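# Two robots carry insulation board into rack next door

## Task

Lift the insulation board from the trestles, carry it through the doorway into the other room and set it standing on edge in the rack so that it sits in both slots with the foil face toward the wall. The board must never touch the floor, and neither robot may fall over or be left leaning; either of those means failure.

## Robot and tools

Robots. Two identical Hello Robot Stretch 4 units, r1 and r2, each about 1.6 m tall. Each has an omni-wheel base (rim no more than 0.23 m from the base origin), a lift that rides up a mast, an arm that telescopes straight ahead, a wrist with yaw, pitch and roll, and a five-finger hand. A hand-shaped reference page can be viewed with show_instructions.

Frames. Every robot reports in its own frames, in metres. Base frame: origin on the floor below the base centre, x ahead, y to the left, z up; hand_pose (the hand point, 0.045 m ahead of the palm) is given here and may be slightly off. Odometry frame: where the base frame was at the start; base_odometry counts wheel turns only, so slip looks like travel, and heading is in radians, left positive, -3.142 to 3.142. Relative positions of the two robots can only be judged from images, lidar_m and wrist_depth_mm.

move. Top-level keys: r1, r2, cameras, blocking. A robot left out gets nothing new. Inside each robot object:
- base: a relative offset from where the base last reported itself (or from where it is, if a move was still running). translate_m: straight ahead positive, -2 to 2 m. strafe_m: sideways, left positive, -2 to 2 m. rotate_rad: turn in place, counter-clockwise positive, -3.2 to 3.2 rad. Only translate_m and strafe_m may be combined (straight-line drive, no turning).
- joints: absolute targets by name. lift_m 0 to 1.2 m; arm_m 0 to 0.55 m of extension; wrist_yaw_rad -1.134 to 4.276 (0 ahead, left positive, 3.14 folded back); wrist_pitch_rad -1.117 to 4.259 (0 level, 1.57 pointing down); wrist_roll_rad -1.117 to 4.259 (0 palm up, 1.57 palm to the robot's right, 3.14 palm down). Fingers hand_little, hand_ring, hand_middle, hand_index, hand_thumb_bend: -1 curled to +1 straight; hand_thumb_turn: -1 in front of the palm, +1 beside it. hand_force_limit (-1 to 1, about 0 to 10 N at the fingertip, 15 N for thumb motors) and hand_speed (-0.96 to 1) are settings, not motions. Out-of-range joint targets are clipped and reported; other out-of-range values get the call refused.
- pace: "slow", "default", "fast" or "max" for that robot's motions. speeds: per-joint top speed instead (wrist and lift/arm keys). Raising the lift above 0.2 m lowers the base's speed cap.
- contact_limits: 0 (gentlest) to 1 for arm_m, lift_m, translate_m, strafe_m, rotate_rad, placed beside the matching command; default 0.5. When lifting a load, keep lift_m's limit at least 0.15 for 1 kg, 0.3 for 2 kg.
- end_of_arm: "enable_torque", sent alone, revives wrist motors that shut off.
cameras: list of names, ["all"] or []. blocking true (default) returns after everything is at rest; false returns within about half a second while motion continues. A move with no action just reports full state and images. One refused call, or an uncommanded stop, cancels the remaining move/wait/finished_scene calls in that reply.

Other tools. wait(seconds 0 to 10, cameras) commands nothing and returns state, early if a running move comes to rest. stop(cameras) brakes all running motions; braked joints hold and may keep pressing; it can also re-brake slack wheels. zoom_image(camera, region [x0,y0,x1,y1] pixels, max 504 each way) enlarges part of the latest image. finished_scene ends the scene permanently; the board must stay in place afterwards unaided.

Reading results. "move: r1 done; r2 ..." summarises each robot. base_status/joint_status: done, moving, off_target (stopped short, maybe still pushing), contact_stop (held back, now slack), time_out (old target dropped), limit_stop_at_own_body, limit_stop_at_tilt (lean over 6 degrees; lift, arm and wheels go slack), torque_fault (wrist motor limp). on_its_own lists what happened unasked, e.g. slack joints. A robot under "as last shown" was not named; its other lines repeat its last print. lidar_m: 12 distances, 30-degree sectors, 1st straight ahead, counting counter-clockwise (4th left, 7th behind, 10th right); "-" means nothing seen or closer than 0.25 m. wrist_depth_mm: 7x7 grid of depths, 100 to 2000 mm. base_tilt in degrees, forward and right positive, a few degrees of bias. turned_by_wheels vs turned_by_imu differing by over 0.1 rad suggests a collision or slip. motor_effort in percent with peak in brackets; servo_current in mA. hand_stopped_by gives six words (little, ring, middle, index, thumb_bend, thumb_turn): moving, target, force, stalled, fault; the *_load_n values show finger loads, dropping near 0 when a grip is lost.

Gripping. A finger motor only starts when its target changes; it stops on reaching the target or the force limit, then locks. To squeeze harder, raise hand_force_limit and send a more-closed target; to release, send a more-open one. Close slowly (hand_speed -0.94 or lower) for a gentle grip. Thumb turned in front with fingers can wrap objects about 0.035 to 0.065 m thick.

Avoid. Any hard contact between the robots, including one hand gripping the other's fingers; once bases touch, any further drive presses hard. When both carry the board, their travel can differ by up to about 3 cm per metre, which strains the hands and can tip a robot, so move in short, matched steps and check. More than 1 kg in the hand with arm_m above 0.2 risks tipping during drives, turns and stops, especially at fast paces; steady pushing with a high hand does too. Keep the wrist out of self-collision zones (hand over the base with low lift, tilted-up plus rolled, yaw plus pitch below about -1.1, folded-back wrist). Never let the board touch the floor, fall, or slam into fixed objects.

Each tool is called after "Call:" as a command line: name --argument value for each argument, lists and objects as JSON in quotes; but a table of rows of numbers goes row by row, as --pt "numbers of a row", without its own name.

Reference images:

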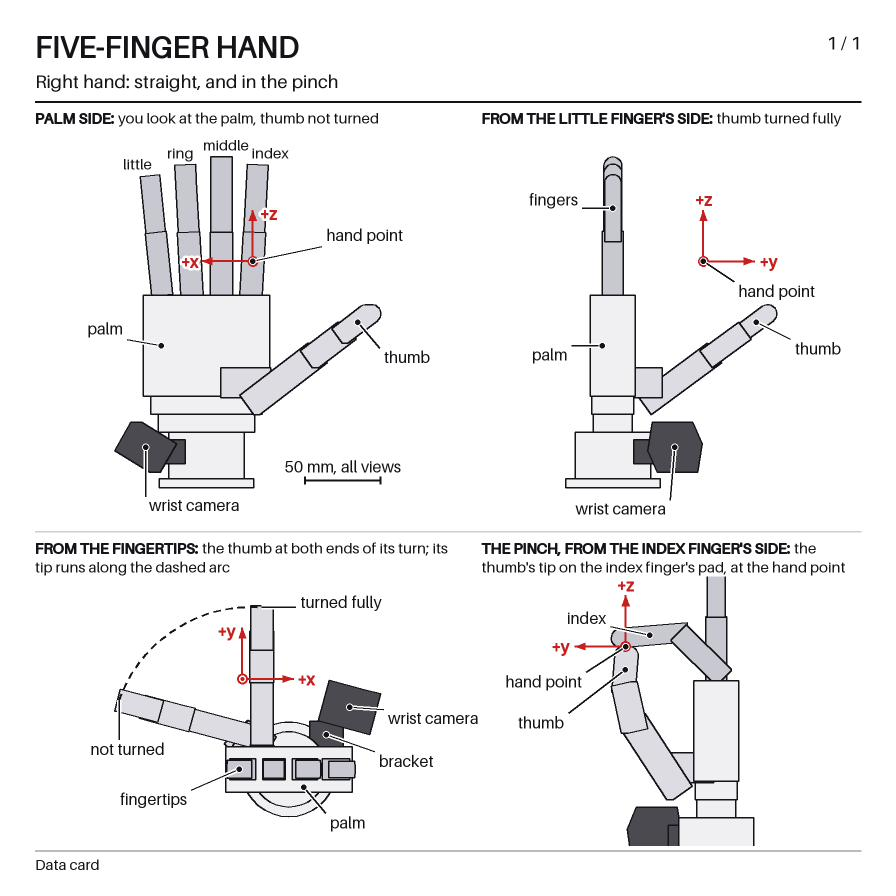

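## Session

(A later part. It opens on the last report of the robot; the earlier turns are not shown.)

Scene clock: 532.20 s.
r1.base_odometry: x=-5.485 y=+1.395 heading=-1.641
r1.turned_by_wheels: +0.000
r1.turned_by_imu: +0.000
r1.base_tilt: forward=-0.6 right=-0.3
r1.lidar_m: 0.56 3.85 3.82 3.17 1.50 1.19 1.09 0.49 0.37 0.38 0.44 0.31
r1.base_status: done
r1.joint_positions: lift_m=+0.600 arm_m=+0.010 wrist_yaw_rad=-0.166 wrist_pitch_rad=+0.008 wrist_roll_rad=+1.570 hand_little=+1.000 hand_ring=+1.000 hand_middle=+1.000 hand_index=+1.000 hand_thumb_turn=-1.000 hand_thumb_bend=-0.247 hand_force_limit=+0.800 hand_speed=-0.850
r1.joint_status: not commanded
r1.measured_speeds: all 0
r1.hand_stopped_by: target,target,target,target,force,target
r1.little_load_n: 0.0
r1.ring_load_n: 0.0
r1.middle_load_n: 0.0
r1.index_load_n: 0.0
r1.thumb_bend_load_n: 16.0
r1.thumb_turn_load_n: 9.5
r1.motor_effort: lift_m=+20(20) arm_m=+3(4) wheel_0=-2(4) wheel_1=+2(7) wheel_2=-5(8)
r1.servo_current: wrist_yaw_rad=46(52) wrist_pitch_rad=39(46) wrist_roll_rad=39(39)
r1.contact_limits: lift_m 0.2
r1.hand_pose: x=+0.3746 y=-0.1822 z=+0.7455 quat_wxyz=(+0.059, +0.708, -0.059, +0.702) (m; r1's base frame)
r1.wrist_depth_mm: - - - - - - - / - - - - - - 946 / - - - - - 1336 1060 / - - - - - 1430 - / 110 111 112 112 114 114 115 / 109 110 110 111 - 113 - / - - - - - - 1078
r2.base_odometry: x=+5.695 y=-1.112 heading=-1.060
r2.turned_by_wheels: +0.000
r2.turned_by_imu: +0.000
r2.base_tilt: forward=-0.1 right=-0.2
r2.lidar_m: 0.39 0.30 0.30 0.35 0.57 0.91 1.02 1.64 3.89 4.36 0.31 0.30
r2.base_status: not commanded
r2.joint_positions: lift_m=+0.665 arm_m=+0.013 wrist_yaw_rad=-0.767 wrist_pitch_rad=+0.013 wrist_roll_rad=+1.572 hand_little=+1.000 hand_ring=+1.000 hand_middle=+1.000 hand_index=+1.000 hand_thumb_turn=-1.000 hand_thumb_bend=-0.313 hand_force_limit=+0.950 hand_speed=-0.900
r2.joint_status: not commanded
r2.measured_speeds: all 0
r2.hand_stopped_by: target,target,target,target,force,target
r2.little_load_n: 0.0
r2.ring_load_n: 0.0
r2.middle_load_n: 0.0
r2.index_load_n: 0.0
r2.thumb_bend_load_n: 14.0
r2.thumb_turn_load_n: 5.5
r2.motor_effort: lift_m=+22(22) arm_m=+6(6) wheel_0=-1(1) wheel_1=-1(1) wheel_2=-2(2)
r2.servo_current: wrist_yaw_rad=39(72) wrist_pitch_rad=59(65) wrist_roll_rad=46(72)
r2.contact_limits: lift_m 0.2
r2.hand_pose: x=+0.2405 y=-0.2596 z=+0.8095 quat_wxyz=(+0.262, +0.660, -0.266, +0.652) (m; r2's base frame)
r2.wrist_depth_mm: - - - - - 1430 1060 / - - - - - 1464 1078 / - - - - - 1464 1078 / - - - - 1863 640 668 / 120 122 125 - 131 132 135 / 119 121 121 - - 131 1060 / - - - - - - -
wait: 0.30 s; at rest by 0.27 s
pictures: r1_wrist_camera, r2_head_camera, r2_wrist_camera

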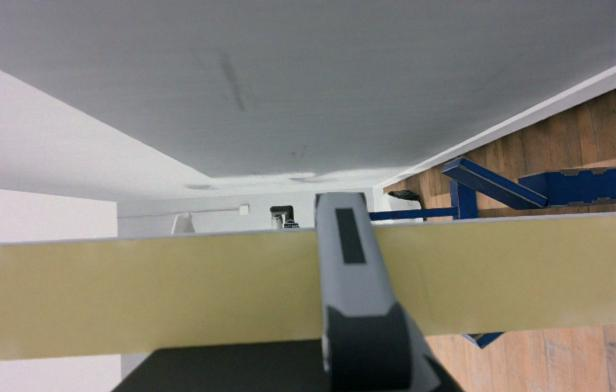

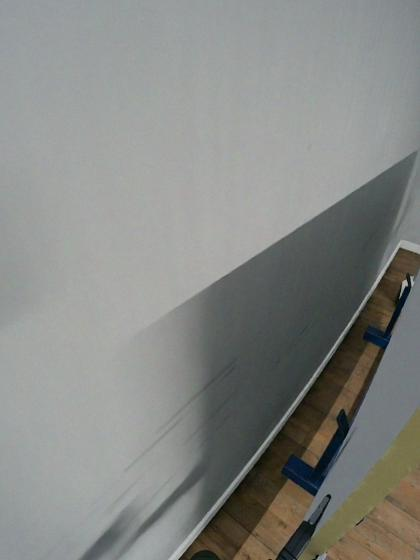

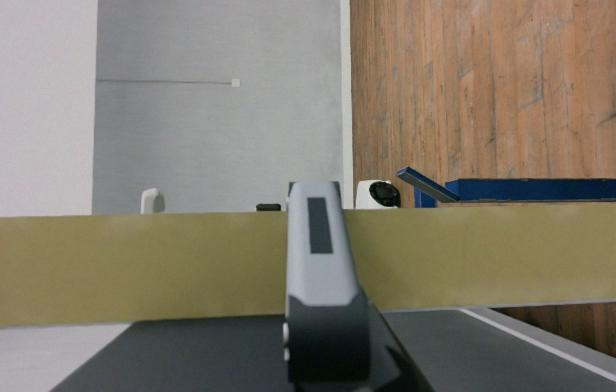

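Call:
move --r1 '{"joints":{"lift_m":0.55},"speeds":{"lift_m":0.05},"contact_limits":{"lift_m":0.15}}' --r2 '{"joints":{"lift_m":0.615},"speeds":{"lift_m":0.05},"contact_limits":{"lift_m":0.15}}'

Call:
wait --seconds 0.3 --cameras '["r1_head_camera","r1_wrist_camera","r2_head_camera","r2_wrist_camera"]'

Call:
zoom_image --camera "r1_head_camera" --region '[190, 360, 300, 520]'

Call:
zoom_image --camera "r2_head_camera" --region '[270, 380, 380, 560]'

Scene clock: 534.50 s.
move: r1 done; r2 done
r1.base_odometry: x=-5.485 y=+1.395 heading=-1.641
r1.turned_by_wheels: +0.000
r1.turned_by_imu: +0.000
r1.base_tilt: forward=-0.6 right=-0.4
r1.lidar_m: 0.59 3.83 3.84 3.18 1.48 1.18 1.06 0.50 0.39 0.37 0.41 0.33
r1.base_status: not commanded
r1.joint_positions: lift_m=+0.550 arm_m=+0.010 wrist_yaw_rad=-0.166 wrist_pitch_rad=+0.008 wrist_roll_rad=+1.570 hand_little=+1.000 hand_ring=+1.000 hand_middle=+1.000 hand_index=+1.000 hand_thumb_turn=-1.000 hand_thumb_bend=-0.247 hand_force_limit=+0.800 hand_speed=-0.850
r1.joint_status: all done
r1.measured_speeds: all 0
r1.hand_stopped_by: target,target,target,target,force,target
r1.little_load_n: 0.0
r1.ring_load_n: 0.0
r1.middle_load_n: 0.0
r1.index_load_n: 0.0
r1.thumb_bend_load_n: 16.0
r1.thumb_turn_load_n: 9.5
r1.motor_effort: lift_m=+20(23) arm_m=+3(4) wheel_0=-2(3) wheel_1=+2(3) wheel_2=-4(5)
r1.servo_current: wrist_yaw_rad=46(59) wrist_pitch_rad=33(52) wrist_roll_rad=33(46)
r1.contact_limits: lift_m 0.15
r1.hand_pose: x=+0.3746 y=-0.1822 z=+0.6955 quat_wxyz=(+0.059, +0.708, -0.059, +0.702) (m; r1's base frame)
r1.wrist_depth_mm: - - - - - - - / - - - - - - 904 / - - - - - 1336 991 / - - - - - 387 - / 110 112 112 112 114 114 115 / 109 110 110 111 - 113 - / - - - - - - 1008
r2.base_odometry: x=+5.695 y=-1.112 heading=-1.060
r2.turned_by_wheels: +0.000
r2.turned_by_imu: +0.001
r2.base_tilt: forward=+0.0 right=-0.2
r2.lidar_m: 0.38 0.30 0.30 0.34 0.57 0.90 1.02 1.67 3.91 4.35 0.28 0.31
r2.base_status: not commanded
r2.joint_positions: lift_m=+0.615 arm_m=+0.013 wrist_yaw_rad=-0.767 wrist_pitch_rad=+0.013 wrist_roll_rad=+1.572 hand_little=+1.000 hand_ring=+1.000 hand_middle=+1.000 hand_index=+1.000 hand_thumb_turn=-1.000 hand_thumb_bend=-0.313 hand_force_limit=+0.950 hand_speed=-0.900
r2.joint_status: all done
r2.measured_speeds: all 0
r2.hand_stopped_by: target,target,target,target,force,target
r2.little_load_n: 0.0
r2.ring_load_n: 0.0
r2.middle_load_n: 0.0
r2.index_load_n: 0.5
r2.thumb_bend_load_n: 14.5
r2.thumb_turn_load_n: 5.5
r2.motor_effort: lift_m=+22(24) arm_m=+6(6) wheel_0=-1(1) wheel_1=-1(2) wheel_2=-2(2)
r2.servo_current: wrist_yaw_rad=72(72) wrist_pitch_rad=59(72) wrist_roll_rad=59(59)
r2.contact_limits: lift_m 0.15
r2.hand_pose: x=+0.2405 y=-0.2596 z=+0.7595 quat_wxyz=(+0.262, +0.660, -0.266, +0.652) (m; r2's base frame)
r2.wrist_depth_mm: - - - - - 1366 1008 / - - - - - 1397 1008 / - - - - - 1336 1025 / - - - - 654 640 668 / 121 122 125 - 131 133 135 / 118 121 121 - - 131 976 / - - - - - - -
pictures: none

Scene clock: 534.80 s.
r1.base_odometry: x=-5.485 y=+1.395 heading=-1.641
r1.turned_by_wheels: +0.000
r1.turned_by_imu: +0.000
r1.base_tilt: forward=-0.7 right=-0.5
r1.lidar_m: 0.55 3.85 3.81 3.18 1.49 1.18 1.09 0.49 0.37 0.37 0.41 0.32
r1.base_status: not commanded
r1.joint_positions: lift_m=+0.550 arm_m=+0.010 wrist_yaw_rad=-0.166 wrist_pitch_rad=+0.008 wrist_roll_rad=+1.570 hand_little=+1.000 hand_ring=+1.000 hand_middle=+1.000 hand_index=+1.000 hand_thumb_turn=-1.000 hand_thumb_bend=-0.247 hand_force_limit=+0.800 hand_speed=-0.850
r1.joint_status: all done
r1.measured_speeds: all 0
r1.hand_stopped_by: target,target,target,target,force,target
r1.little_load_n: 0.0
r1.ring_load_n: 0.0
r1.middle_load_n: 0.0
r1.index_load_n: 0.0
r1.thumb_bend_load_n: 16.0
r1.thumb_turn_load_n: 9.5
r1.motor_effort: lift_m=+20(23) arm_m=+4(4) wheel_0=-3(3) wheel_1=+2(3) wheel_2=-4(5)
r1.servo_current: wrist_yaw_rad=46(59) wrist_pitch_rad=39(52) wrist_roll_rad=39(46)
r1.contact_limits: lift_m 0.15
r1.hand_pose: x=+0.3746 y=-0.1822 z=+0.6955 quat_wxyz=(+0.059, +0.708, -0.059, +0.702) (m; r1's base frame)
r1.wrist_depth_mm: - - - - - - - / - - - - - - 904 / - - - - - 1308 991 / - - - - - 387 - / 110 112 112 112 114 114 115 / 109 110 110 111 - 113 - / - - - - - - 1008
r2.base_odometry: x=+5.695 y=-1.112 heading=-1.060
r2.turned_by_wheels: +0.000
r2.turned_by_imu: +0.000
r2.base_tilt: forward=-0.1 right=-0.3
r2.lidar_m: 0.38 0.31 0.30 0.34 0.58 0.91 1.03 1.65 3.90 4.33 0.29 0.29
r2.base_status: not commanded
r2.joint_positions: lift_m=+0.615 arm_m=+0.013 wrist_yaw_rad=-0.767 wrist_pitch_rad=+0.013 wrist_roll_rad=+1.572 hand_little=+1.000 hand_ring=+1.000 hand_middle=+1.000 hand_index=+1.000 hand_thumb_turn=-1.000 hand_thumb_bend=-0.313 hand_force_limit=+0.950 hand_speed=-0.900
r2.joint_status: all done
r2.measured_speeds: all 0
r2.hand_stopped_by: target,target,target,target,force,target
r2.little_load_n: 0.0
r2.ring_load_n: 0.0
r2.middle_load_n: 0.5
r2.index_load_n: 0.0
r2.thumb_bend_load_n: 14.5
r2.thumb_turn_load_n: 5.5
r2.motor_effort: lift_m=+22(24) arm_m=+6(6) wheel_0=-1(1) wheel_1=-1(2) wheel_2=-2(2)
r2.servo_current: wrist_yaw_rad=33(72) wrist_pitch_rad=59(72) wrist_roll_rad=52(59)
r2.contact_limits: lift_m 0.15
r2.hand_pose: x=+0.2405 y=-0.2596 z=+0.7595 quat_wxyz=(+0.262, +0.660, -0.266, +0.652) (m; r2's base frame)
r2.wrist_depth_mm: - - - - - 1366 991 / - - - - - 1366 1008 / - - - - - 1336 991 / - - - - 668 647 654 / 121 122 125 - 131 133 135 / 119 121 121 - - 131 976 / - - - - - - -
wait: 0.30 s; at rest by 0.27 s
pictures: r1_head_camera, r1_wrist_camera, r2_head_camera, r2_wrist_camera

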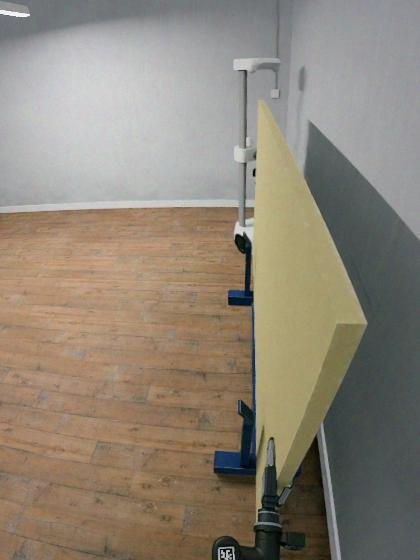

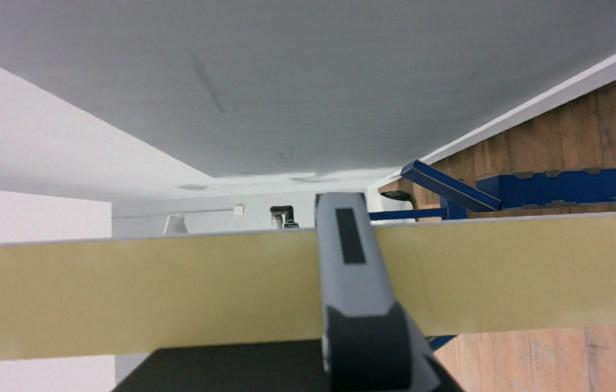

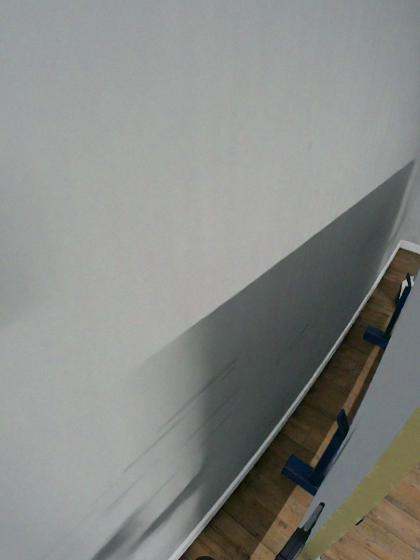

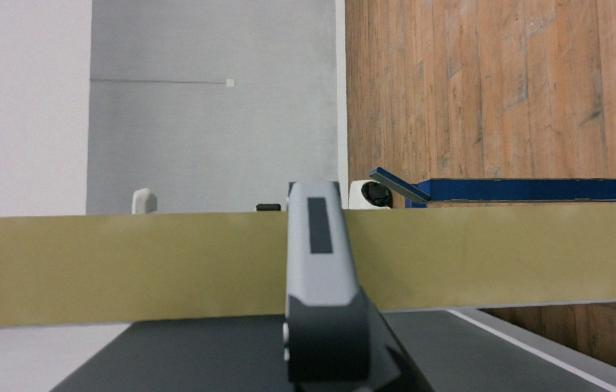

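Scaled by 3.150 from the camera's 420x560 image, which has a finer 1200x1600 frame.

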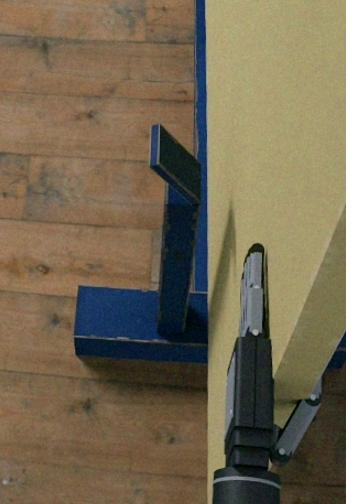

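Scaled by 2.800 from the camera's 420x560 image, which has a finer 1200x1600 frame.

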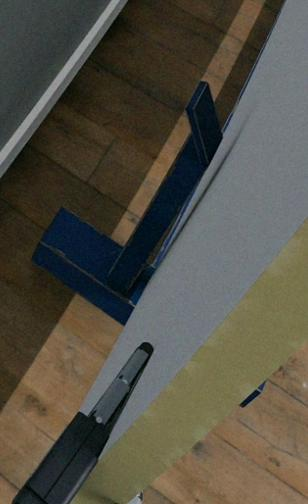

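Call:
move --r1 '{"joints":{"lift_m":0.525},"speeds":{"lift_m":0.05},"contact_limits":{"lift_m":0.2}}' --r2 '{"joints":{"lift_m":0.59},"speeds":{"lift_m":0.05},"contact_limits":{"lift_m":0.2}}'

Call:
move --r1 '{"joints":{"lift_m":0.510},"speeds":{"lift_m":0.05},"contact_limits":{"lift_m":0.2}}' --r2 '{"joints":{"lift_m":0.575},"speeds":{"lift_m":0.05},"contact_limits":{"lift_m":0.2}}' --cameras '["r1_wrist_camera","r2_wrist_camera"]'

Scene clock: 536.43 s.
move: r1 done; r2 done
r1.base_odometry: x=-5.485 y=+1.395 heading=-1.641
r1.turned_by_wheels: +0.000
r1.turned_by_imu: +0.000
r1.base_tilt: forward=-0.6 right=-0.4
r1.lidar_m: 0.53 3.85 3.83 3.18 1.48 1.19 1.09 0.49 0.39 0.37 0.42 0.33
r1.base_status: not commanded
r1.joint_positions: lift_m=+0.525 arm_m=+0.010 wrist_yaw_rad=-0.166 wrist_pitch_rad=+0.008 wrist_roll_rad=+1.570 hand_little=+1.000 hand_ring=+1.000 hand_middle=+1.000 hand_index=+1.000 hand_thumb_turn=-1.000 hand_thumb_bend=-0.247 hand_force_limit=+0.800 hand_speed=-0.850
r1.joint_status: all done
r1.measured_speeds: all 0
r1.hand_stopped_by: target,target,target,target,force,target
r1.little_load_n: 0.0
r1.ring_load_n: 0.5
r1.middle_load_n: 0.0
r1.index_load_n: 0.0
r1.thumb_bend_load_n: 16.0
r1.thumb_turn_load_n: 9.5
r1.motor_effort: lift_m=+20(22) arm_m=+3(4) wheel_0=-3(3) wheel_1=+2(3) wheel_2=-4(5)
r1.servo_current: wrist_yaw_rad=46(59) wrist_pitch_rad=39(46) wrist_roll_rad=39(46)
r1.contact_limits: lift_m 0.2
r1.hand_pose: x=+0.3746 y=-0.1822 z=+0.6705 quat_wxyz=(+0.059, +0.708, -0.059, +0.702) (m; r1's base frame)
r1.wrist_depth_mm: - - - - - - - / - - - - - - 831 / - - - - - 1281 946 / - - - - - 399 - / 110 111 112 112 114 114 115 / 109 110 110 111 - 113 - / - - - - - - 960
r2.base_odometry: x=+5.695 y=-1.112 heading=-1.060
r2.turned_by_wheels: +0.000
r2.turned_by_imu: +0.000
r2.base_tilt: forward=-0.2 right=-0.3
r2.lidar_m: 0.38 0.31 0.31 0.34 0.56 0.92 1.02 1.66 3.90 4.31 0.29 0.31
r2.base_status: not commanded
r2.joint_positions: lift_m=+0.590 arm_m=+0.013 wrist_yaw_rad=-0.767 wrist_pitch_rad=+0.013 wrist_roll_rad=+1.572 hand_little=+1.000 hand_ring=+1.000 hand_middle=+1.000 hand_index=+1.000 hand_thumb_turn=-1.000 hand_thumb_bend=-0.313 hand_force_limit=+0.950 hand_speed=-0.900
r2.joint_status: all done
r2.measured_speeds: all 0
r2.hand_stopped_by: target,target,target,target,force,target
r2.little_load_n: 0.0
r2.ring_load_n: 0.0
r2.middle_load_n: 0.0
r2.index_load_n: 0.0
r2.thumb_bend_load_n: 14.0
r2.thumb_turn_load_n: 5.5
r2.motor_effort: lift_m=+22(22) arm_m=+6(6) wheel_0=-1(1) wheel_1=-1(2) wheel_2=-1(2)
r2.servo_current: wrist_yaw_rad=39(78) wrist_pitch_rad=59(65) wrist_roll_rad=52(65)
r2.contact_limits: lift_m 0.2
r2.hand_pose: x=+0.2405 y=-0.2596 z=+0.7345 quat_wxyz=(+0.263, +0.660, -0.266, +0.652) (m; r2's base frame)
r2.wrist_depth_mm: - - - - - 1336 991 / - - - - - 1308 976 / - - - - - 1336 991 / - - - - 640 640 668 / 121 122 125 - 131 133 135 / 119 121 121 - - 131 917 / - - - - - - 904
pictures: none

Scene clock: 537.20 s.
move: r1 done; r2 done
r1.base_odometry: x=-5.485 y=+1.395 heading=-1.641
r1.turned_by_wheels: +0.000
r1.turned_by_imu: +0.000
r1.base_tilt: forward=-0.5 right=-0.5
r1.lidar_m: 0.57 3.84 3.83 3.17 1.50 1.19 1.10 0.51 0.37 0.36 0.41 0.31
r1.base_status: not commanded
r1.joint_positions: lift_m=+0.510 arm_m=+0.010 wrist_yaw_rad=-0.167 wrist_pitch_rad=+0.007 wrist_roll_rad=+1.570 hand_little=+1.000 hand_ring=+1.000 hand_middle=+1.000 hand_index=+1.000 hand_thumb_turn=-1.000 hand_thumb_bend=-0.247 hand_force_limit=+0.800 hand_speed=-0.850
r1.joint_status: all done
r1.measured_speeds: all 0
r1.hand_stopped_by: target,target,target,target,force,target
r1.little_load_n: 0.0
r1.ring_load_n: 0.0
r1.middle_load_n: 0.0
r1.index_load_n: 0.0
r1.thumb_bend_load_n: 15.0
r1.thumb_turn_load_n: 5.5
r1.motor_effort: lift_m=+15(23) arm_m=+3(4) wheel_0=-3(3) wheel_1=+2(2) wheel_2=-4(5)
r1.servo_current: wrist_yaw_rad=52(59) wrist_pitch_rad=39(46) wrist_roll_rad=39(39)
r1.contact_limits: lift_m 0.2
r1.hand_pose: x=+0.3746 y=-0.1822 z=+0.6562 quat_wxyz=(+0.059, +0.707, -0.059, +0.702) (m; r1's base frame)
r1.wrist_depth_mm: - - - - - - - / - - - - - - 891 / - - - - - 1308 960 / - - - - 1983 1308 - / 112 112 113 - 113 113 114 / 110 111 111 111 - 112 - / - - - - - - 960
r2.base_odometry: x=+5.695 y=-1.112 heading=-1.060
r2.turned_by_wheels: +0.000
r2.turned_by_imu: +0.000
r2.base_tilt: forward=-0.1 right=-0.2
r2.lidar_m: 0.39 0.31 0.31 0.35 0.57 0.90 1.00 1.65 3.90 4.34 0.30 0.29
r2.base_status: not commanded
r2.joint_positions: lift_m=+0.575 arm_m=+0.013 wrist_yaw_rad=-0.768 wrist_pitch_rad=+0.013 wrist_roll_rad=+1.572 hand_little=+1.000 hand_ring=+1.000 hand_middle=+1.000 hand_index=+1.000 hand_thumb_turn=-1.000 hand_thumb_bend=-0.313 hand_force_limit=+0.950 hand_speed=-0.900
r2.joint_status: all done
r2.measured_speeds: all 0
r2.hand_stopped_by: target,target,target,target,force,target
r2.little_load_n: 0.5
r2.ring_load_n: 0.0
r2.middle_load_n: 0.5
r2.index_load_n: 0.0
r2.thumb_bend_load_n: 14.0
r2.thumb_turn_load_n: 5.0
r2.motor_effort: lift_m=+20(23) arm_m=+6(6) wheel_0=+0(1) wheel_1=-1(2) wheel_2=-2(2)
r2.servo_current: wrist_yaw_rad=46(65) wrist_pitch_rad=59(65) wrist_roll_rad=39(72)
r2.contact_limits: lift_m 0.2
r2.hand_pose: x=+0.2401 y=-0.2597 z=+0.7196 quat_wxyz=(+0.263, +0.660, -0.267, +0.652) (m; r2's base frame)
r2.wrist_depth_mm: - - - - - 1308 976 / - - - - - 1308 976 / - - - - - 1308 976 / - - - - 647 647 668 / 121 122 125 - 130 132 - / 119 121 121 - - 131 931 / - - - - - - 891
pictures: r1_wrist_camera, r2_wrist_camera

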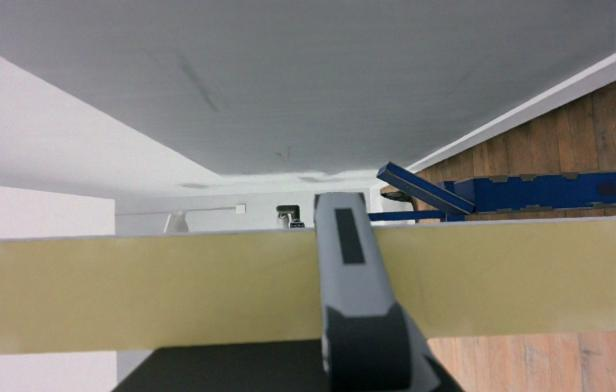

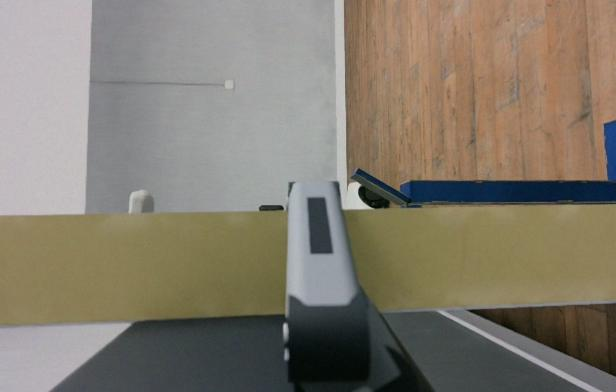

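Call:
move --r2 '{"joints":{"lift_m":0.562},"speeds":{"lift_m":0.05},"contact_limits":{"lift_m":0.2}}'

Call:
wait --seconds 0.2 --cameras '["r1_wrist_camera","r2_wrist_camera","r2_head_camera"]'

Scene clock: 538.53 s.
move: r2 done
r1: as last shown
r1.base_tilt: forward=-0.5 right=-0.3
r1.lidar_m: 0.55 3.81 3.85 3.17 1.50 1.17 1.09 0.48 0.38 0.37 0.43 0.30
r1.joint_positions: lift_m=+0.510 arm_m=+0.010 wrist_yaw_rad=-0.167 wrist_pitch_rad=+0.005 wrist_roll_rad=+1.570 hand_little=+1.000 hand_ring=+1.000 hand_middle=+1.000 hand_index=+1.000 hand_thumb_turn=-1.000 hand_thumb_bend=-0.247 hand_force_limit=+0.800 hand_speed=-0.850
r1.index_load_n: 0.5
r1.thumb_turn_load_n: 4.5
r1.motor_effort: lift_m=+15(15) arm_m=+4(4) wheel_0=-3(3) wheel_1=+2(3) wheel_2=-4(4)
r1.servo_current: wrist_yaw_rad=46(52) wrist_pitch_rad=39(39) wrist_roll_rad=33(46)
r1.contact_limits: lift_m 0.2
r1.hand_pose: x=+0.3747 y=-0.1823 z=+0.6568 quat_wxyz=(+0.059, +0.706, -0.059, +0.703) (m; r1's base frame)
r1.wrist_depth_mm: - - - - - - - / - - - - - - 842 / - - - - - 1308 976 / - - - - 1983 1336 - / 113 113 113 - 113 113 113 / 111 111 111 111 - 111 - / - - - - - - 976
r2.base_odometry: x=+5.695 y=-1.112 heading=-1.060
r2.turned_by_wheels: +0.000
r2.turned_by_imu: +0.000
r2.base_tilt: forward=-0.1 right=-0.2
r2.lidar_m: 0.38 0.29 0.30 0.33 0.58 0.90 1.03 1.64 3.89 4.35 0.30 0.28
r2.base_status: not commanded
r2.joint_positions: lift_m=+0.562 arm_m=+0.013 wrist_yaw_rad=-0.769 wrist_pitch_rad=+0.013 wrist_roll_rad=+1.572 hand_little=+1.000 hand_ring=+1.000 hand_middle=+1.000 hand_index=+1.000 hand_thumb_turn=-1.000 hand_thumb_bend=-0.313 hand_force_limit=+0.950 hand_speed=-0.900
r2.joint_status: all done
r2.measured_speeds: all 0
r2.hand_stopped_by: target,target,target,target,force,target
r2.little_load_n: 0.0
r2.ring_load_n: 0.5
r2.middle_load_n: 0.5
r2.index_load_n: 0.0
r2.thumb_bend_load_n: 14.5
r2.thumb_turn_load_n: 5.0
r2.motor_effort: lift_m=+19(21) arm_m=+6(6) wheel_0=+1(1) wheel_1=-1(2) wheel_2=-2(2)
r2.servo_current: wrist_yaw_rad=46(59) wrist_pitch_rad=65(65) wrist_roll_rad=52(65)
r2.contact_limits: lift_m 0.2
r2.hand_pose: x=+0.2399 y=-0.2597 z=+0.7067 quat_wxyz=(+0.263, +0.659, -0.267, +0.652) (m; r2's base frame)
r2.wrist_depth_mm: - - - - - 1281 960 / - - - - - 1308 976 / - - - - - 1308 960 / - - - - 640 647 661 / 120 121 124 - 130 132 - / 118 120 121 - - 131 917 / - - - - - - 891
pictures: none

Scene clock: 538.73 s.
r1.base_odometry: x=-5.485 y=+1.395 heading=-1.641
r1.turned_by_wheels: +0.000
r1.turned_by_imu: +0.000
r1.base_tilt: forward=-0.6 right=-0.5
r1.lidar_m: 0.59 3.83 3.82 3.16 1.47 1.19 1.08 0.51 0.38 0.37 0.41 0.31
r1.base_status: not commanded
r1.joint_positions: lift_m=+0.510 arm_m=+0.010 wrist_yaw_rad=-0.167 wrist_pitch_rad=+0.005 wrist_roll_rad=+1.570 hand_little=+1.000 hand_ring=+1.000 hand_middle=+1.000 hand_index=+1.000 hand_thumb_turn=-1.000 hand_thumb_bend=-0.247 hand_force_limit=+0.800 hand_speed=-0.850
r1.joint_status: not commanded
r1.measured_speeds: all 0
r1.hand_stopped_by: target,target,target,target,force,target
r1.little_load_n: 0.0
r1.ring_load_n: 0.0
r1.middle_load_n: 0.0
r1.index_load_n: 0.0
r1.thumb_bend_load_n: 15.0
r1.thumb_turn_load_n: 4.5
r1.motor_effort: lift_m=+15(15) arm_m=+3(4) wheel_0=-3(3) wheel_1=+2(3) wheel_2=-4(4)
r1.servo_current: wrist_yaw_rad=46(52) wrist_pitch_rad=39(39) wrist_roll_rad=46(46)
r1.contact_limits: lift_m 0.2
r1.hand_pose: x=+0.3747 y=-0.1823 z=+0.6568 quat_wxyz=(+0.059, +0.706, -0.059, +0.703) (m; r1's base frame)
r1.wrist_depth_mm: - - - - - - - / - - - - - - 842 / - - - - - 1308 976 / - - - - 1983 1336 - / 113 113 113 - 113 113 113 / 111 111 111 111 - 111 - / - - - - - - 960
r2.base_odometry: x=+5.695 y=-1.112 heading=-1.060
r2.turned_by_wheels: +0.000
r2.turned_by_imu: +0.000
r2.base_tilt: forward=-0.2 right=-0.4
r2.lidar_m: 0.38 0.30 0.30 0.34 0.56 0.90 1.01 1.67 3.90 4.35 0.29 0.30
r2.base_status: not commanded
r2.joint_positions: lift_m=+0.562 arm_m=+0.013 wrist_yaw_rad=-0.769 wrist_pitch_rad=+0.013 wrist_roll_rad=+1.572 hand_little=+1.000 hand_ring=+1.000 hand_middle=+1.000 hand_index=+1.000 hand_thumb_turn=-1.000 hand_thumb_bend=-0.313 hand_force_limit=+0.950 hand_speed=-0.900
r2.joint_status: all done
r2.measured_speeds: all 0
r2.hand_stopped_by: target,target,target,target,force,target
r2.little_load_n: 0.0
r2.ring_load_n: 0.0
r2.middle_load_n: 0.5
r2.index_load_n: 0.0
r2.thumb_bend_load_n: 14.5
r2.thumb_turn_load_n: 5.0
r2.motor_effort: lift_m=+19(21) arm_m=+6(6) wheel_0=+1(1) wheel_1=-1(2) wheel_2=-2(2)
r2.servo_current: wrist_yaw_rad=52(59) wrist_pitch_rad=59(65) wrist_roll_rad=52(65)
r2.contact_limits: lift_m 0.2
r2.hand_pose: x=+0.2399 y=-0.2597 z=+0.7067 quat_wxyz=(+0.263, +0.659, -0.267, +0.652) (m; r2's base frame)
r2.wrist_depth_mm: - - - - - 1281 946 / - - - - - 1308 960 / - - - - - 1308 960 / - - - - 627 640 661 / 120 121 125 - 130 132 - / 118 120 121 - - 131 917 / - - - - - - 878
wait: 0.20 s; no rest
pictures: r1_wrist_camera, r2_head_camera, r2_wrist_camera

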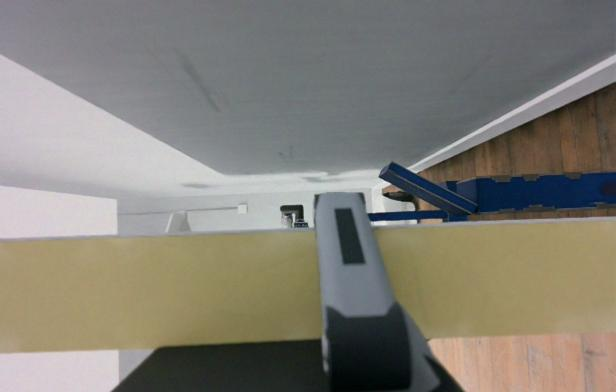

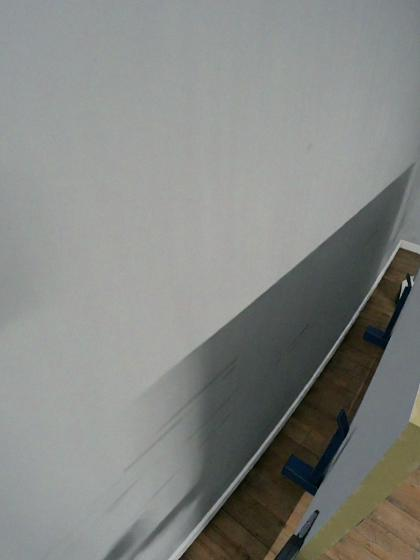

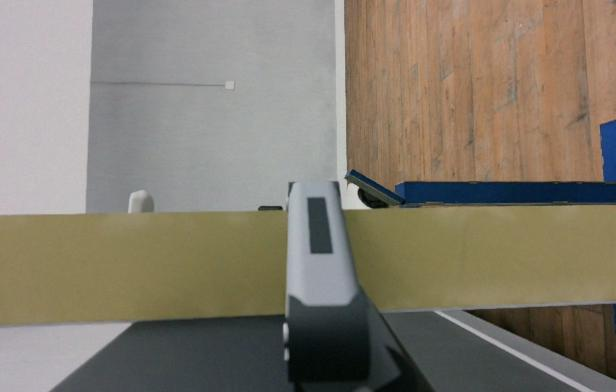

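Call:
move --r2 '{"joints":{"lift_m":0.552},"speeds":{"lift_m":0.05},"contact_limits":{"lift_m":0.2}}'

Call:
wait --seconds 0.2

Scene clock: 539.93 s.
move: r2 done
r1: as last shown
r1.base_tilt: forward=-0.6 right=-0.3
r1.lidar_m: 0.56 3.82 3.85 3.17 1.50 1.18 1.10 0.50 0.39 0.37 0.41 0.33
r1.joint_positions: lift_m=+0.510 arm_m=+0.010 wrist_yaw_rad=-0.167 wrist_pitch_rad=+0.003 wrist_roll_rad=+1.570 hand_little=+1.000 hand_ring=+1.000 hand_middle=+1.000 hand_index=+1.000 hand_thumb_turn=-1.000 hand_thumb_bend=-0.247 hand_force_limit=+0.800 hand_speed=-0.850
r1.ring_load_n: -0.5
r1.motor_effort: lift_m=+15(15) arm_m=+4(4) wheel_0=-3(3) wheel_1=+2(3) wheel_2=-4(4)
r1.servo_current: wrist_yaw_rad=52(52) wrist_pitch_rad=33(39) wrist_roll_rad=39(46)
r1.contact_limits: lift_m 0.2
r1.hand_pose: x=+0.3747 y=-0.1823 z=+0.6571 quat_wxyz=(+0.059, +0.706, -0.059, +0.704) (m; r1's base frame)
r1.wrist_depth_mm: - - - - - - - / - - - - - - 854 / - - - - - 1308 976 / - - - - - 1336 - / 113 113 113 - 113 112 - / 112 112 111 111 - 111 - / - - - - - - 976
r2.base_odometry: x=+5.695 y=-1.112 heading=-1.060
r2.turned_by_wheels: +0.000
r2.turned_by_imu: +0.000
r2.base_tilt: forward=+0.1 right=-0.1
r2.lidar_m: 0.37 0.30 0.31 0.34 0.57 0.91 1.03 1.64 3.90 4.32 0.29 0.30
r2.base_status: not commanded
r2.joint_positions: lift_m=+0.552 arm_m=+0.013 wrist_yaw_rad=-0.769 wrist_pitch_rad=+0.007 wrist_roll_rad=+1.572 hand_little=+1.000 hand_ring=+1.000 hand_middle=+1.000 hand_index=+1.000 hand_thumb_turn=-1.000 hand_thumb_bend=-0.313 hand_force_limit=+0.950 hand_speed=-0.900
r2.joint_status: all done
r2.measured_speeds: all 0
r2.hand_stopped_by: target,target,target,target,force,target
r2.little_load_n: 0.0
r2.ring_load_n: 0.0
r2.middle_load_n: 0.5
r2.index_load_n: 0.5
r2.thumb_bend_load_n: 14.5
r2.thumb_turn_load_n: 3.5
r2.motor_effort: lift_m=+16(19) arm_m=+6(6) wheel_0=+2(2) wheel_1=-1(2) wheel_2=-2(2)
r2.servo_current: wrist_yaw_rad=65(65) wrist_pitch_rad=46(72) wrist_roll_rad=52(65)
r2.contact_limits: lift_m 0.2
r2.hand_pose: x=+0.2399 y=-0.2599 z=+0.6981 quat_wxyz=(+0.264, +0.658, -0.267, +0.653) (m; r2's base frame)
r2.wrist_depth_mm: - - - - - 1281 946 / - - - - - 1308 946 / - - - - - 1281 976 / - - - - 621 647 661 / 121 122 124 - 129 131 - / 119 121 121 - - 130 917 / - - - - - - 917
pictures: none

Scene clock: 540.13 s.
r1.base_odometry: x=-5.485 y=+1.395 heading=-1.641
r1.turned_by_wheels: +0.000
r1.turned_by_imu: +0.000
r1.base_tilt: forward=-0.7 right=-0.3
r1.lidar_m: 0.56 3.84 3.85 3.17 1.52 1.18 1.07 0.50 0.39 0.36 0.41 0.30
r1.base_status: not commanded
r1.joint_positions: lift_m=+0.510 arm_m=+0.010 wrist_yaw_rad=-0.167 wrist_pitch_rad=+0.003 wrist_roll_rad=+1.570 hand_little=+1.000 hand_ring=+1.000 hand_middle=+1.000 hand_index=+1.000 hand_thumb_turn=-1.000 hand_thumb_bend=-0.247 hand_force_limit=+0.800 hand_speed=-0.850
r1.joint_status: not commanded
r1.measured_speeds: all 0
r1.hand_stopped_by: target,target,target,target,force,target
r1.little_load_n: 0.0
r1.ring_load_n: 0.0
r1.middle_load_n: 0.0
r1.index_load_n: 0.0
r1.thumb_bend_load_n: 15.5
r1.thumb_turn_load_n: 4.5
r1.motor_effort: lift_m=+15(15) arm_m=+3(4) wheel_0=-3(3) wheel_1=+2(3) wheel_2=-4(4)
r1.servo_current: wrist_yaw_rad=52(52) wrist_pitch_rad=26(39) wrist_roll_rad=39(46)
r1.contact_limits: lift_m 0.2
r1.hand_pose: x=+0.3747 y=-0.1823 z=+0.6571 quat_wxyz=(+0.059, +0.706, -0.059, +0.704) (m; r1's base frame)
r1.wrist_depth_mm: - - - - - - - / - - - - - - 842 / - - - - - 1308 991 / - - - - - 1336 - / 114 113 113 - 113 113 - / 112 112 112 111 - 111 - / - - - - - - 976
r2.base_odometry: x=+5.695 y=-1.112 heading=-1.060
r2.turned_by_wheels: +0.000
r2.turned_by_imu: +0.000
r2.base_tilt: forward=-0.1 right=-0.2
r2.lidar_m: 0.39 0.31 0.30 0.36 0.57 0.91 1.02 1.65 3.88 4.32 0.29 0.29
r2.base_status: not commanded
r2.joint_positions: lift_m=+0.552 arm_m=+0.013 wrist_yaw_rad=-0.769 wrist_pitch_rad=+0.007 wrist_roll_rad=+1.572 hand_little=+1.000 hand_ring=+1.000 hand_middle=+1.000 hand_index=+1.000 hand_thumb_turn=-1.000 hand_thumb_bend=-0.313 hand_force_limit=+0.950 hand_speed=-0.900
r2.joint_status: all done
r2.measured_speeds: all 0
r2.hand_stopped_by: target,target,target,target,force,target
r2.little_load_n: 0.0
r2.ring_load_n: 0.5
r2.middle_load_n: 0.5
r2.index_load_n: 0.5
r2.thumb_bend_load_n: 14.5
r2.thumb_turn_load_n: 4.0
r2.motor_effort: lift_m=+16(19) arm_m=+6(6) wheel_0=+2(2) wheel_1=-1(2) wheel_2=-2(2)
r2.servo_current: wrist_yaw_rad=59(65) wrist_pitch_rad=46(72) wrist_roll_rad=46(65)
r2.contact_limits: lift_m 0.2
r2.hand_pose: x=+0.2399 y=-0.2599 z=+0.6981 quat_wxyz=(+0.264, +0.658, -0.267, +0.653) (m; r2's base frame)
r2.wrist_depth_mm: - - - - - 1336 976 / - - - - - 1336 991 / - - - - - 1308 960 / - - - - 627 640 661 / 121 122 124 - 129 131 - / 119 121 121 - - 129 917 / - - - - - - 917
wait: 0.20 s; no rest
pictures: none

Call:
move --r1 '{"joints":{"hand_thumb_bend":0.1,"hand_speed":-0.85}}' --r2 '{"joints":{"hand_thumb_bend":0.05,"hand_speed":-0.85}}' --cameras '["all"]'

Scene clock: 543.83 s.
move: r1 done; r2 done
r1.base_odometry: x=-5.485 y=+1.395 heading=-1.641
r1.turned_by_wheels: +0.000
r1.turned_by_imu: -0.001
r1.base_tilt: forward=-0.6 right=-0.5
r1.lidar_m: 0.55 3.83 3.83 3.17 1.49 1.18 1.08 0.51 0.38 0.37 0.43 0.33
r1.base_status: not commanded
r1.joint_positions: lift_m=+0.510 arm_m=+0.010 wrist_yaw_rad=-0.167 wrist_pitch_rad=+0.003 wrist_roll_rad=+1.570 hand_little=+1.000 hand_ring=+1.000 hand_middle=+1.000 hand_index=+1.000 hand_thumb_turn=-1.000 hand_thumb_bend=+0.100 hand_force_limit=+0.800 hand_speed=-0.850
r1.joint_status: all done
r1.measured_speeds: all 0
r1.hand_stopped_by: target,target,target,target,target,target
r1.little_load_n: 0.0
r1.ring_load_n: 0.0
r1.middle_load_n: 0.0
r1.index_load_n: 0.0
r1.thumb_bend_load_n: 0.0
r1.thumb_turn_load_n: 0.0
r1.motor_effort: lift_m=+15(16) arm_m=+3(4) wheel_0=-3(3) wheel_1=+2(3) wheel_2=-3(4)
r1.servo_current: wrist_yaw_rad=52(59) wrist_pitch_rad=26(39) wrist_roll_rad=33(46)
r1.contact_limits: lift_m 0.2
r1.hand_pose: x=+0.3747 y=-0.1823 z=+0.6571 quat_wxyz=(+0.059, +0.706, -0.059, +0.704) (m; r1's base frame)
r1.wrist_depth_mm: - - - - - - - / - - - - - - 878 / - - - - - 1308 960 / - - - - - 377 - / 113 113 113 - 113 113 - / 111 111 111 112 - 112 112 / - - - - - - 976
r2.base_odometry: x=+5.695 y=-1.112 heading=-1.060
r2.turned_by_wheels: +0.000
r2.turned_by_imu: +0.001
r2.base_tilt: forward=+0.0 right=-0.4
r2.lidar_m: 0.37 0.30 0.30 0.35 0.57 0.90 1.01 1.64 3.89 4.34 0.31 0.30
r2.base_status: not commanded
r2.joint_positions: lift_m=+0.552 arm_m=+0.013 wrist_yaw_rad=-0.769 wrist_pitch_rad=+0.007 wrist_roll_rad=+1.572 hand_little=+1.000 hand_ring=+1.000 hand_middle=+1.000 hand_index=+1.000 hand_thumb_turn=-1.000 hand_thumb_bend=+0.050 hand_force_limit=+0.950 hand_speed=-0.850
r2.joint_status: all done
r2.measured_speeds: all 0
r2.hand_stopped_by: target,target,target,target,target,target
r2.little_load_n: 0.0
r2.ring_load_n: 0.0
r2.middle_load_n: 0.0
r2.index_load_n: 0.0
r2.thumb_bend_load_n: 0.0
r2.thumb_turn_load_n: 0.0
r2.motor_effort: lift_m=+17(18) arm_m=+6(6) wheel_0=+2(2) wheel_1=-1(2) wheel_2=-2(3)
r2.servo_current: wrist_yaw_rad=65(85) wrist_pitch_rad=39(52) wrist_roll_rad=46(59)
r2.contact_limits: lift_m 0.2
r2.hand_pose: x=+0.2399 y=-0.2599 z=+0.6980 quat_wxyz=(+0.264, +0.658, -0.267, +0.653) (m; r2's base frame)
r2.wrist_depth_mm: - - - - - 1308 960 / - - - - - 1308 946 / - - - - - 1308 960 / - - - 123 621 634 654 / 116 118 120 - 125 126 - / 115 117 119 - - 127 917 / - - - - - - 878
pictures: r1_head_camera, r1_head_left_camera, r1_head_right_camera, r1_wrist_camera, r2_head_camera, r2_head_left_camera, r2_head_right_camera, r2_wrist_camera

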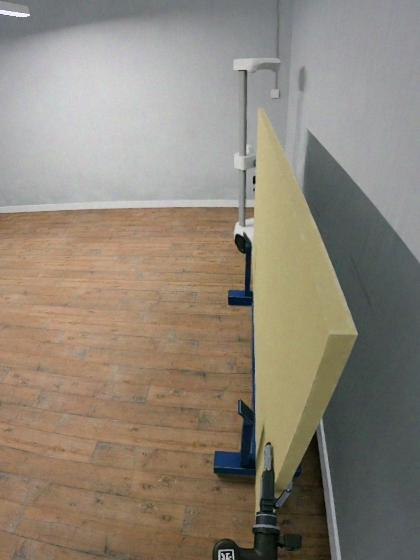

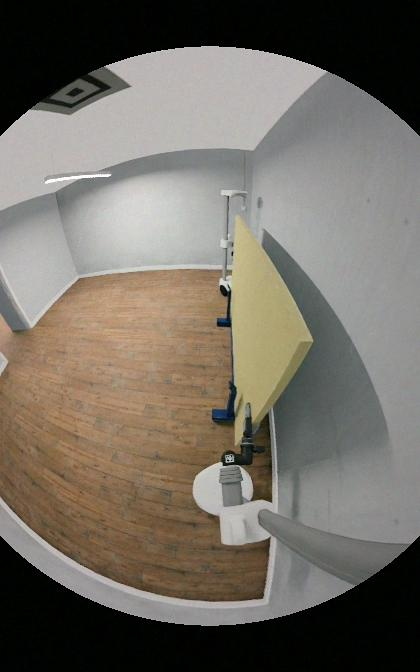

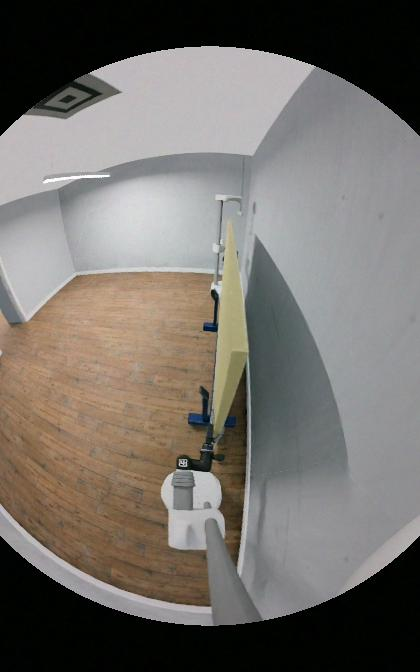

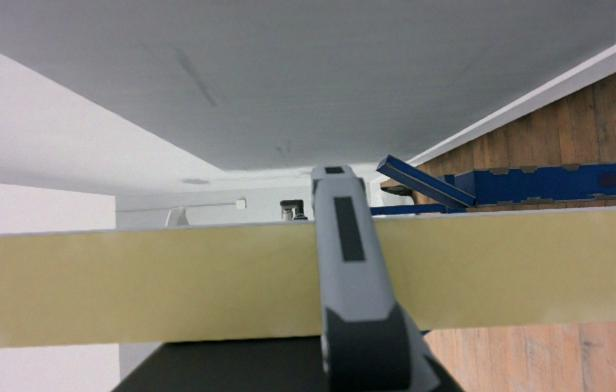

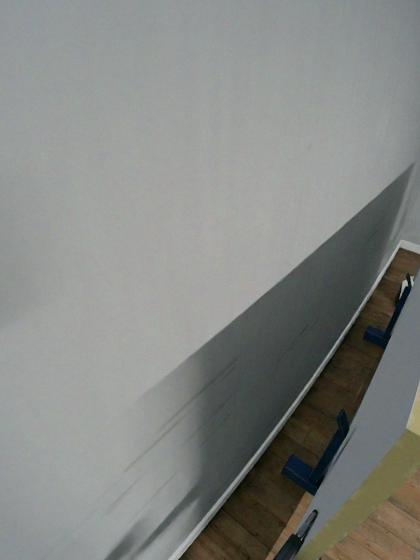

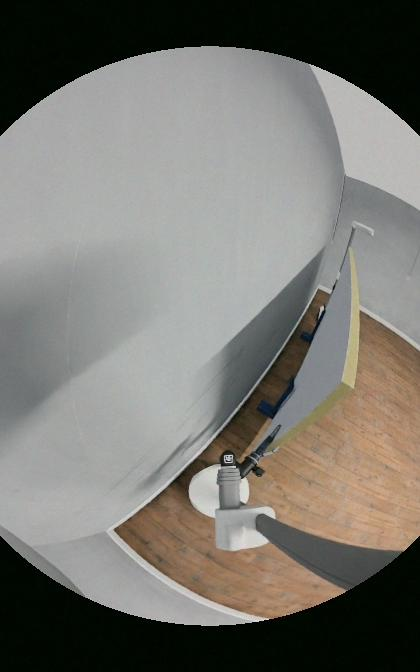

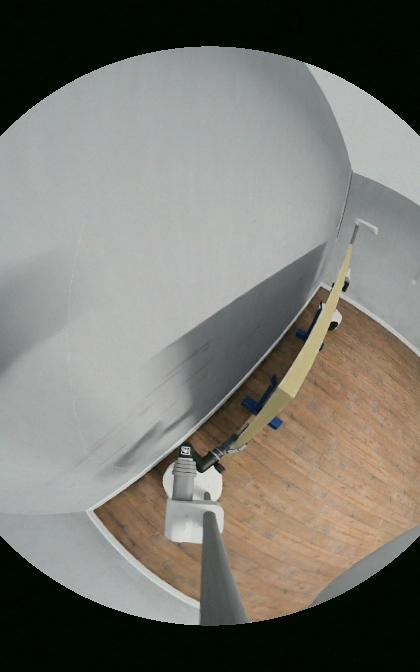

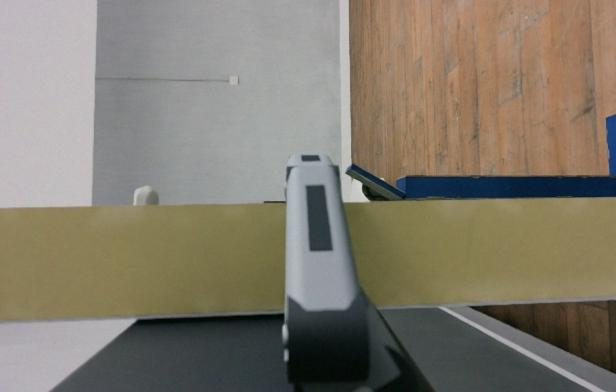

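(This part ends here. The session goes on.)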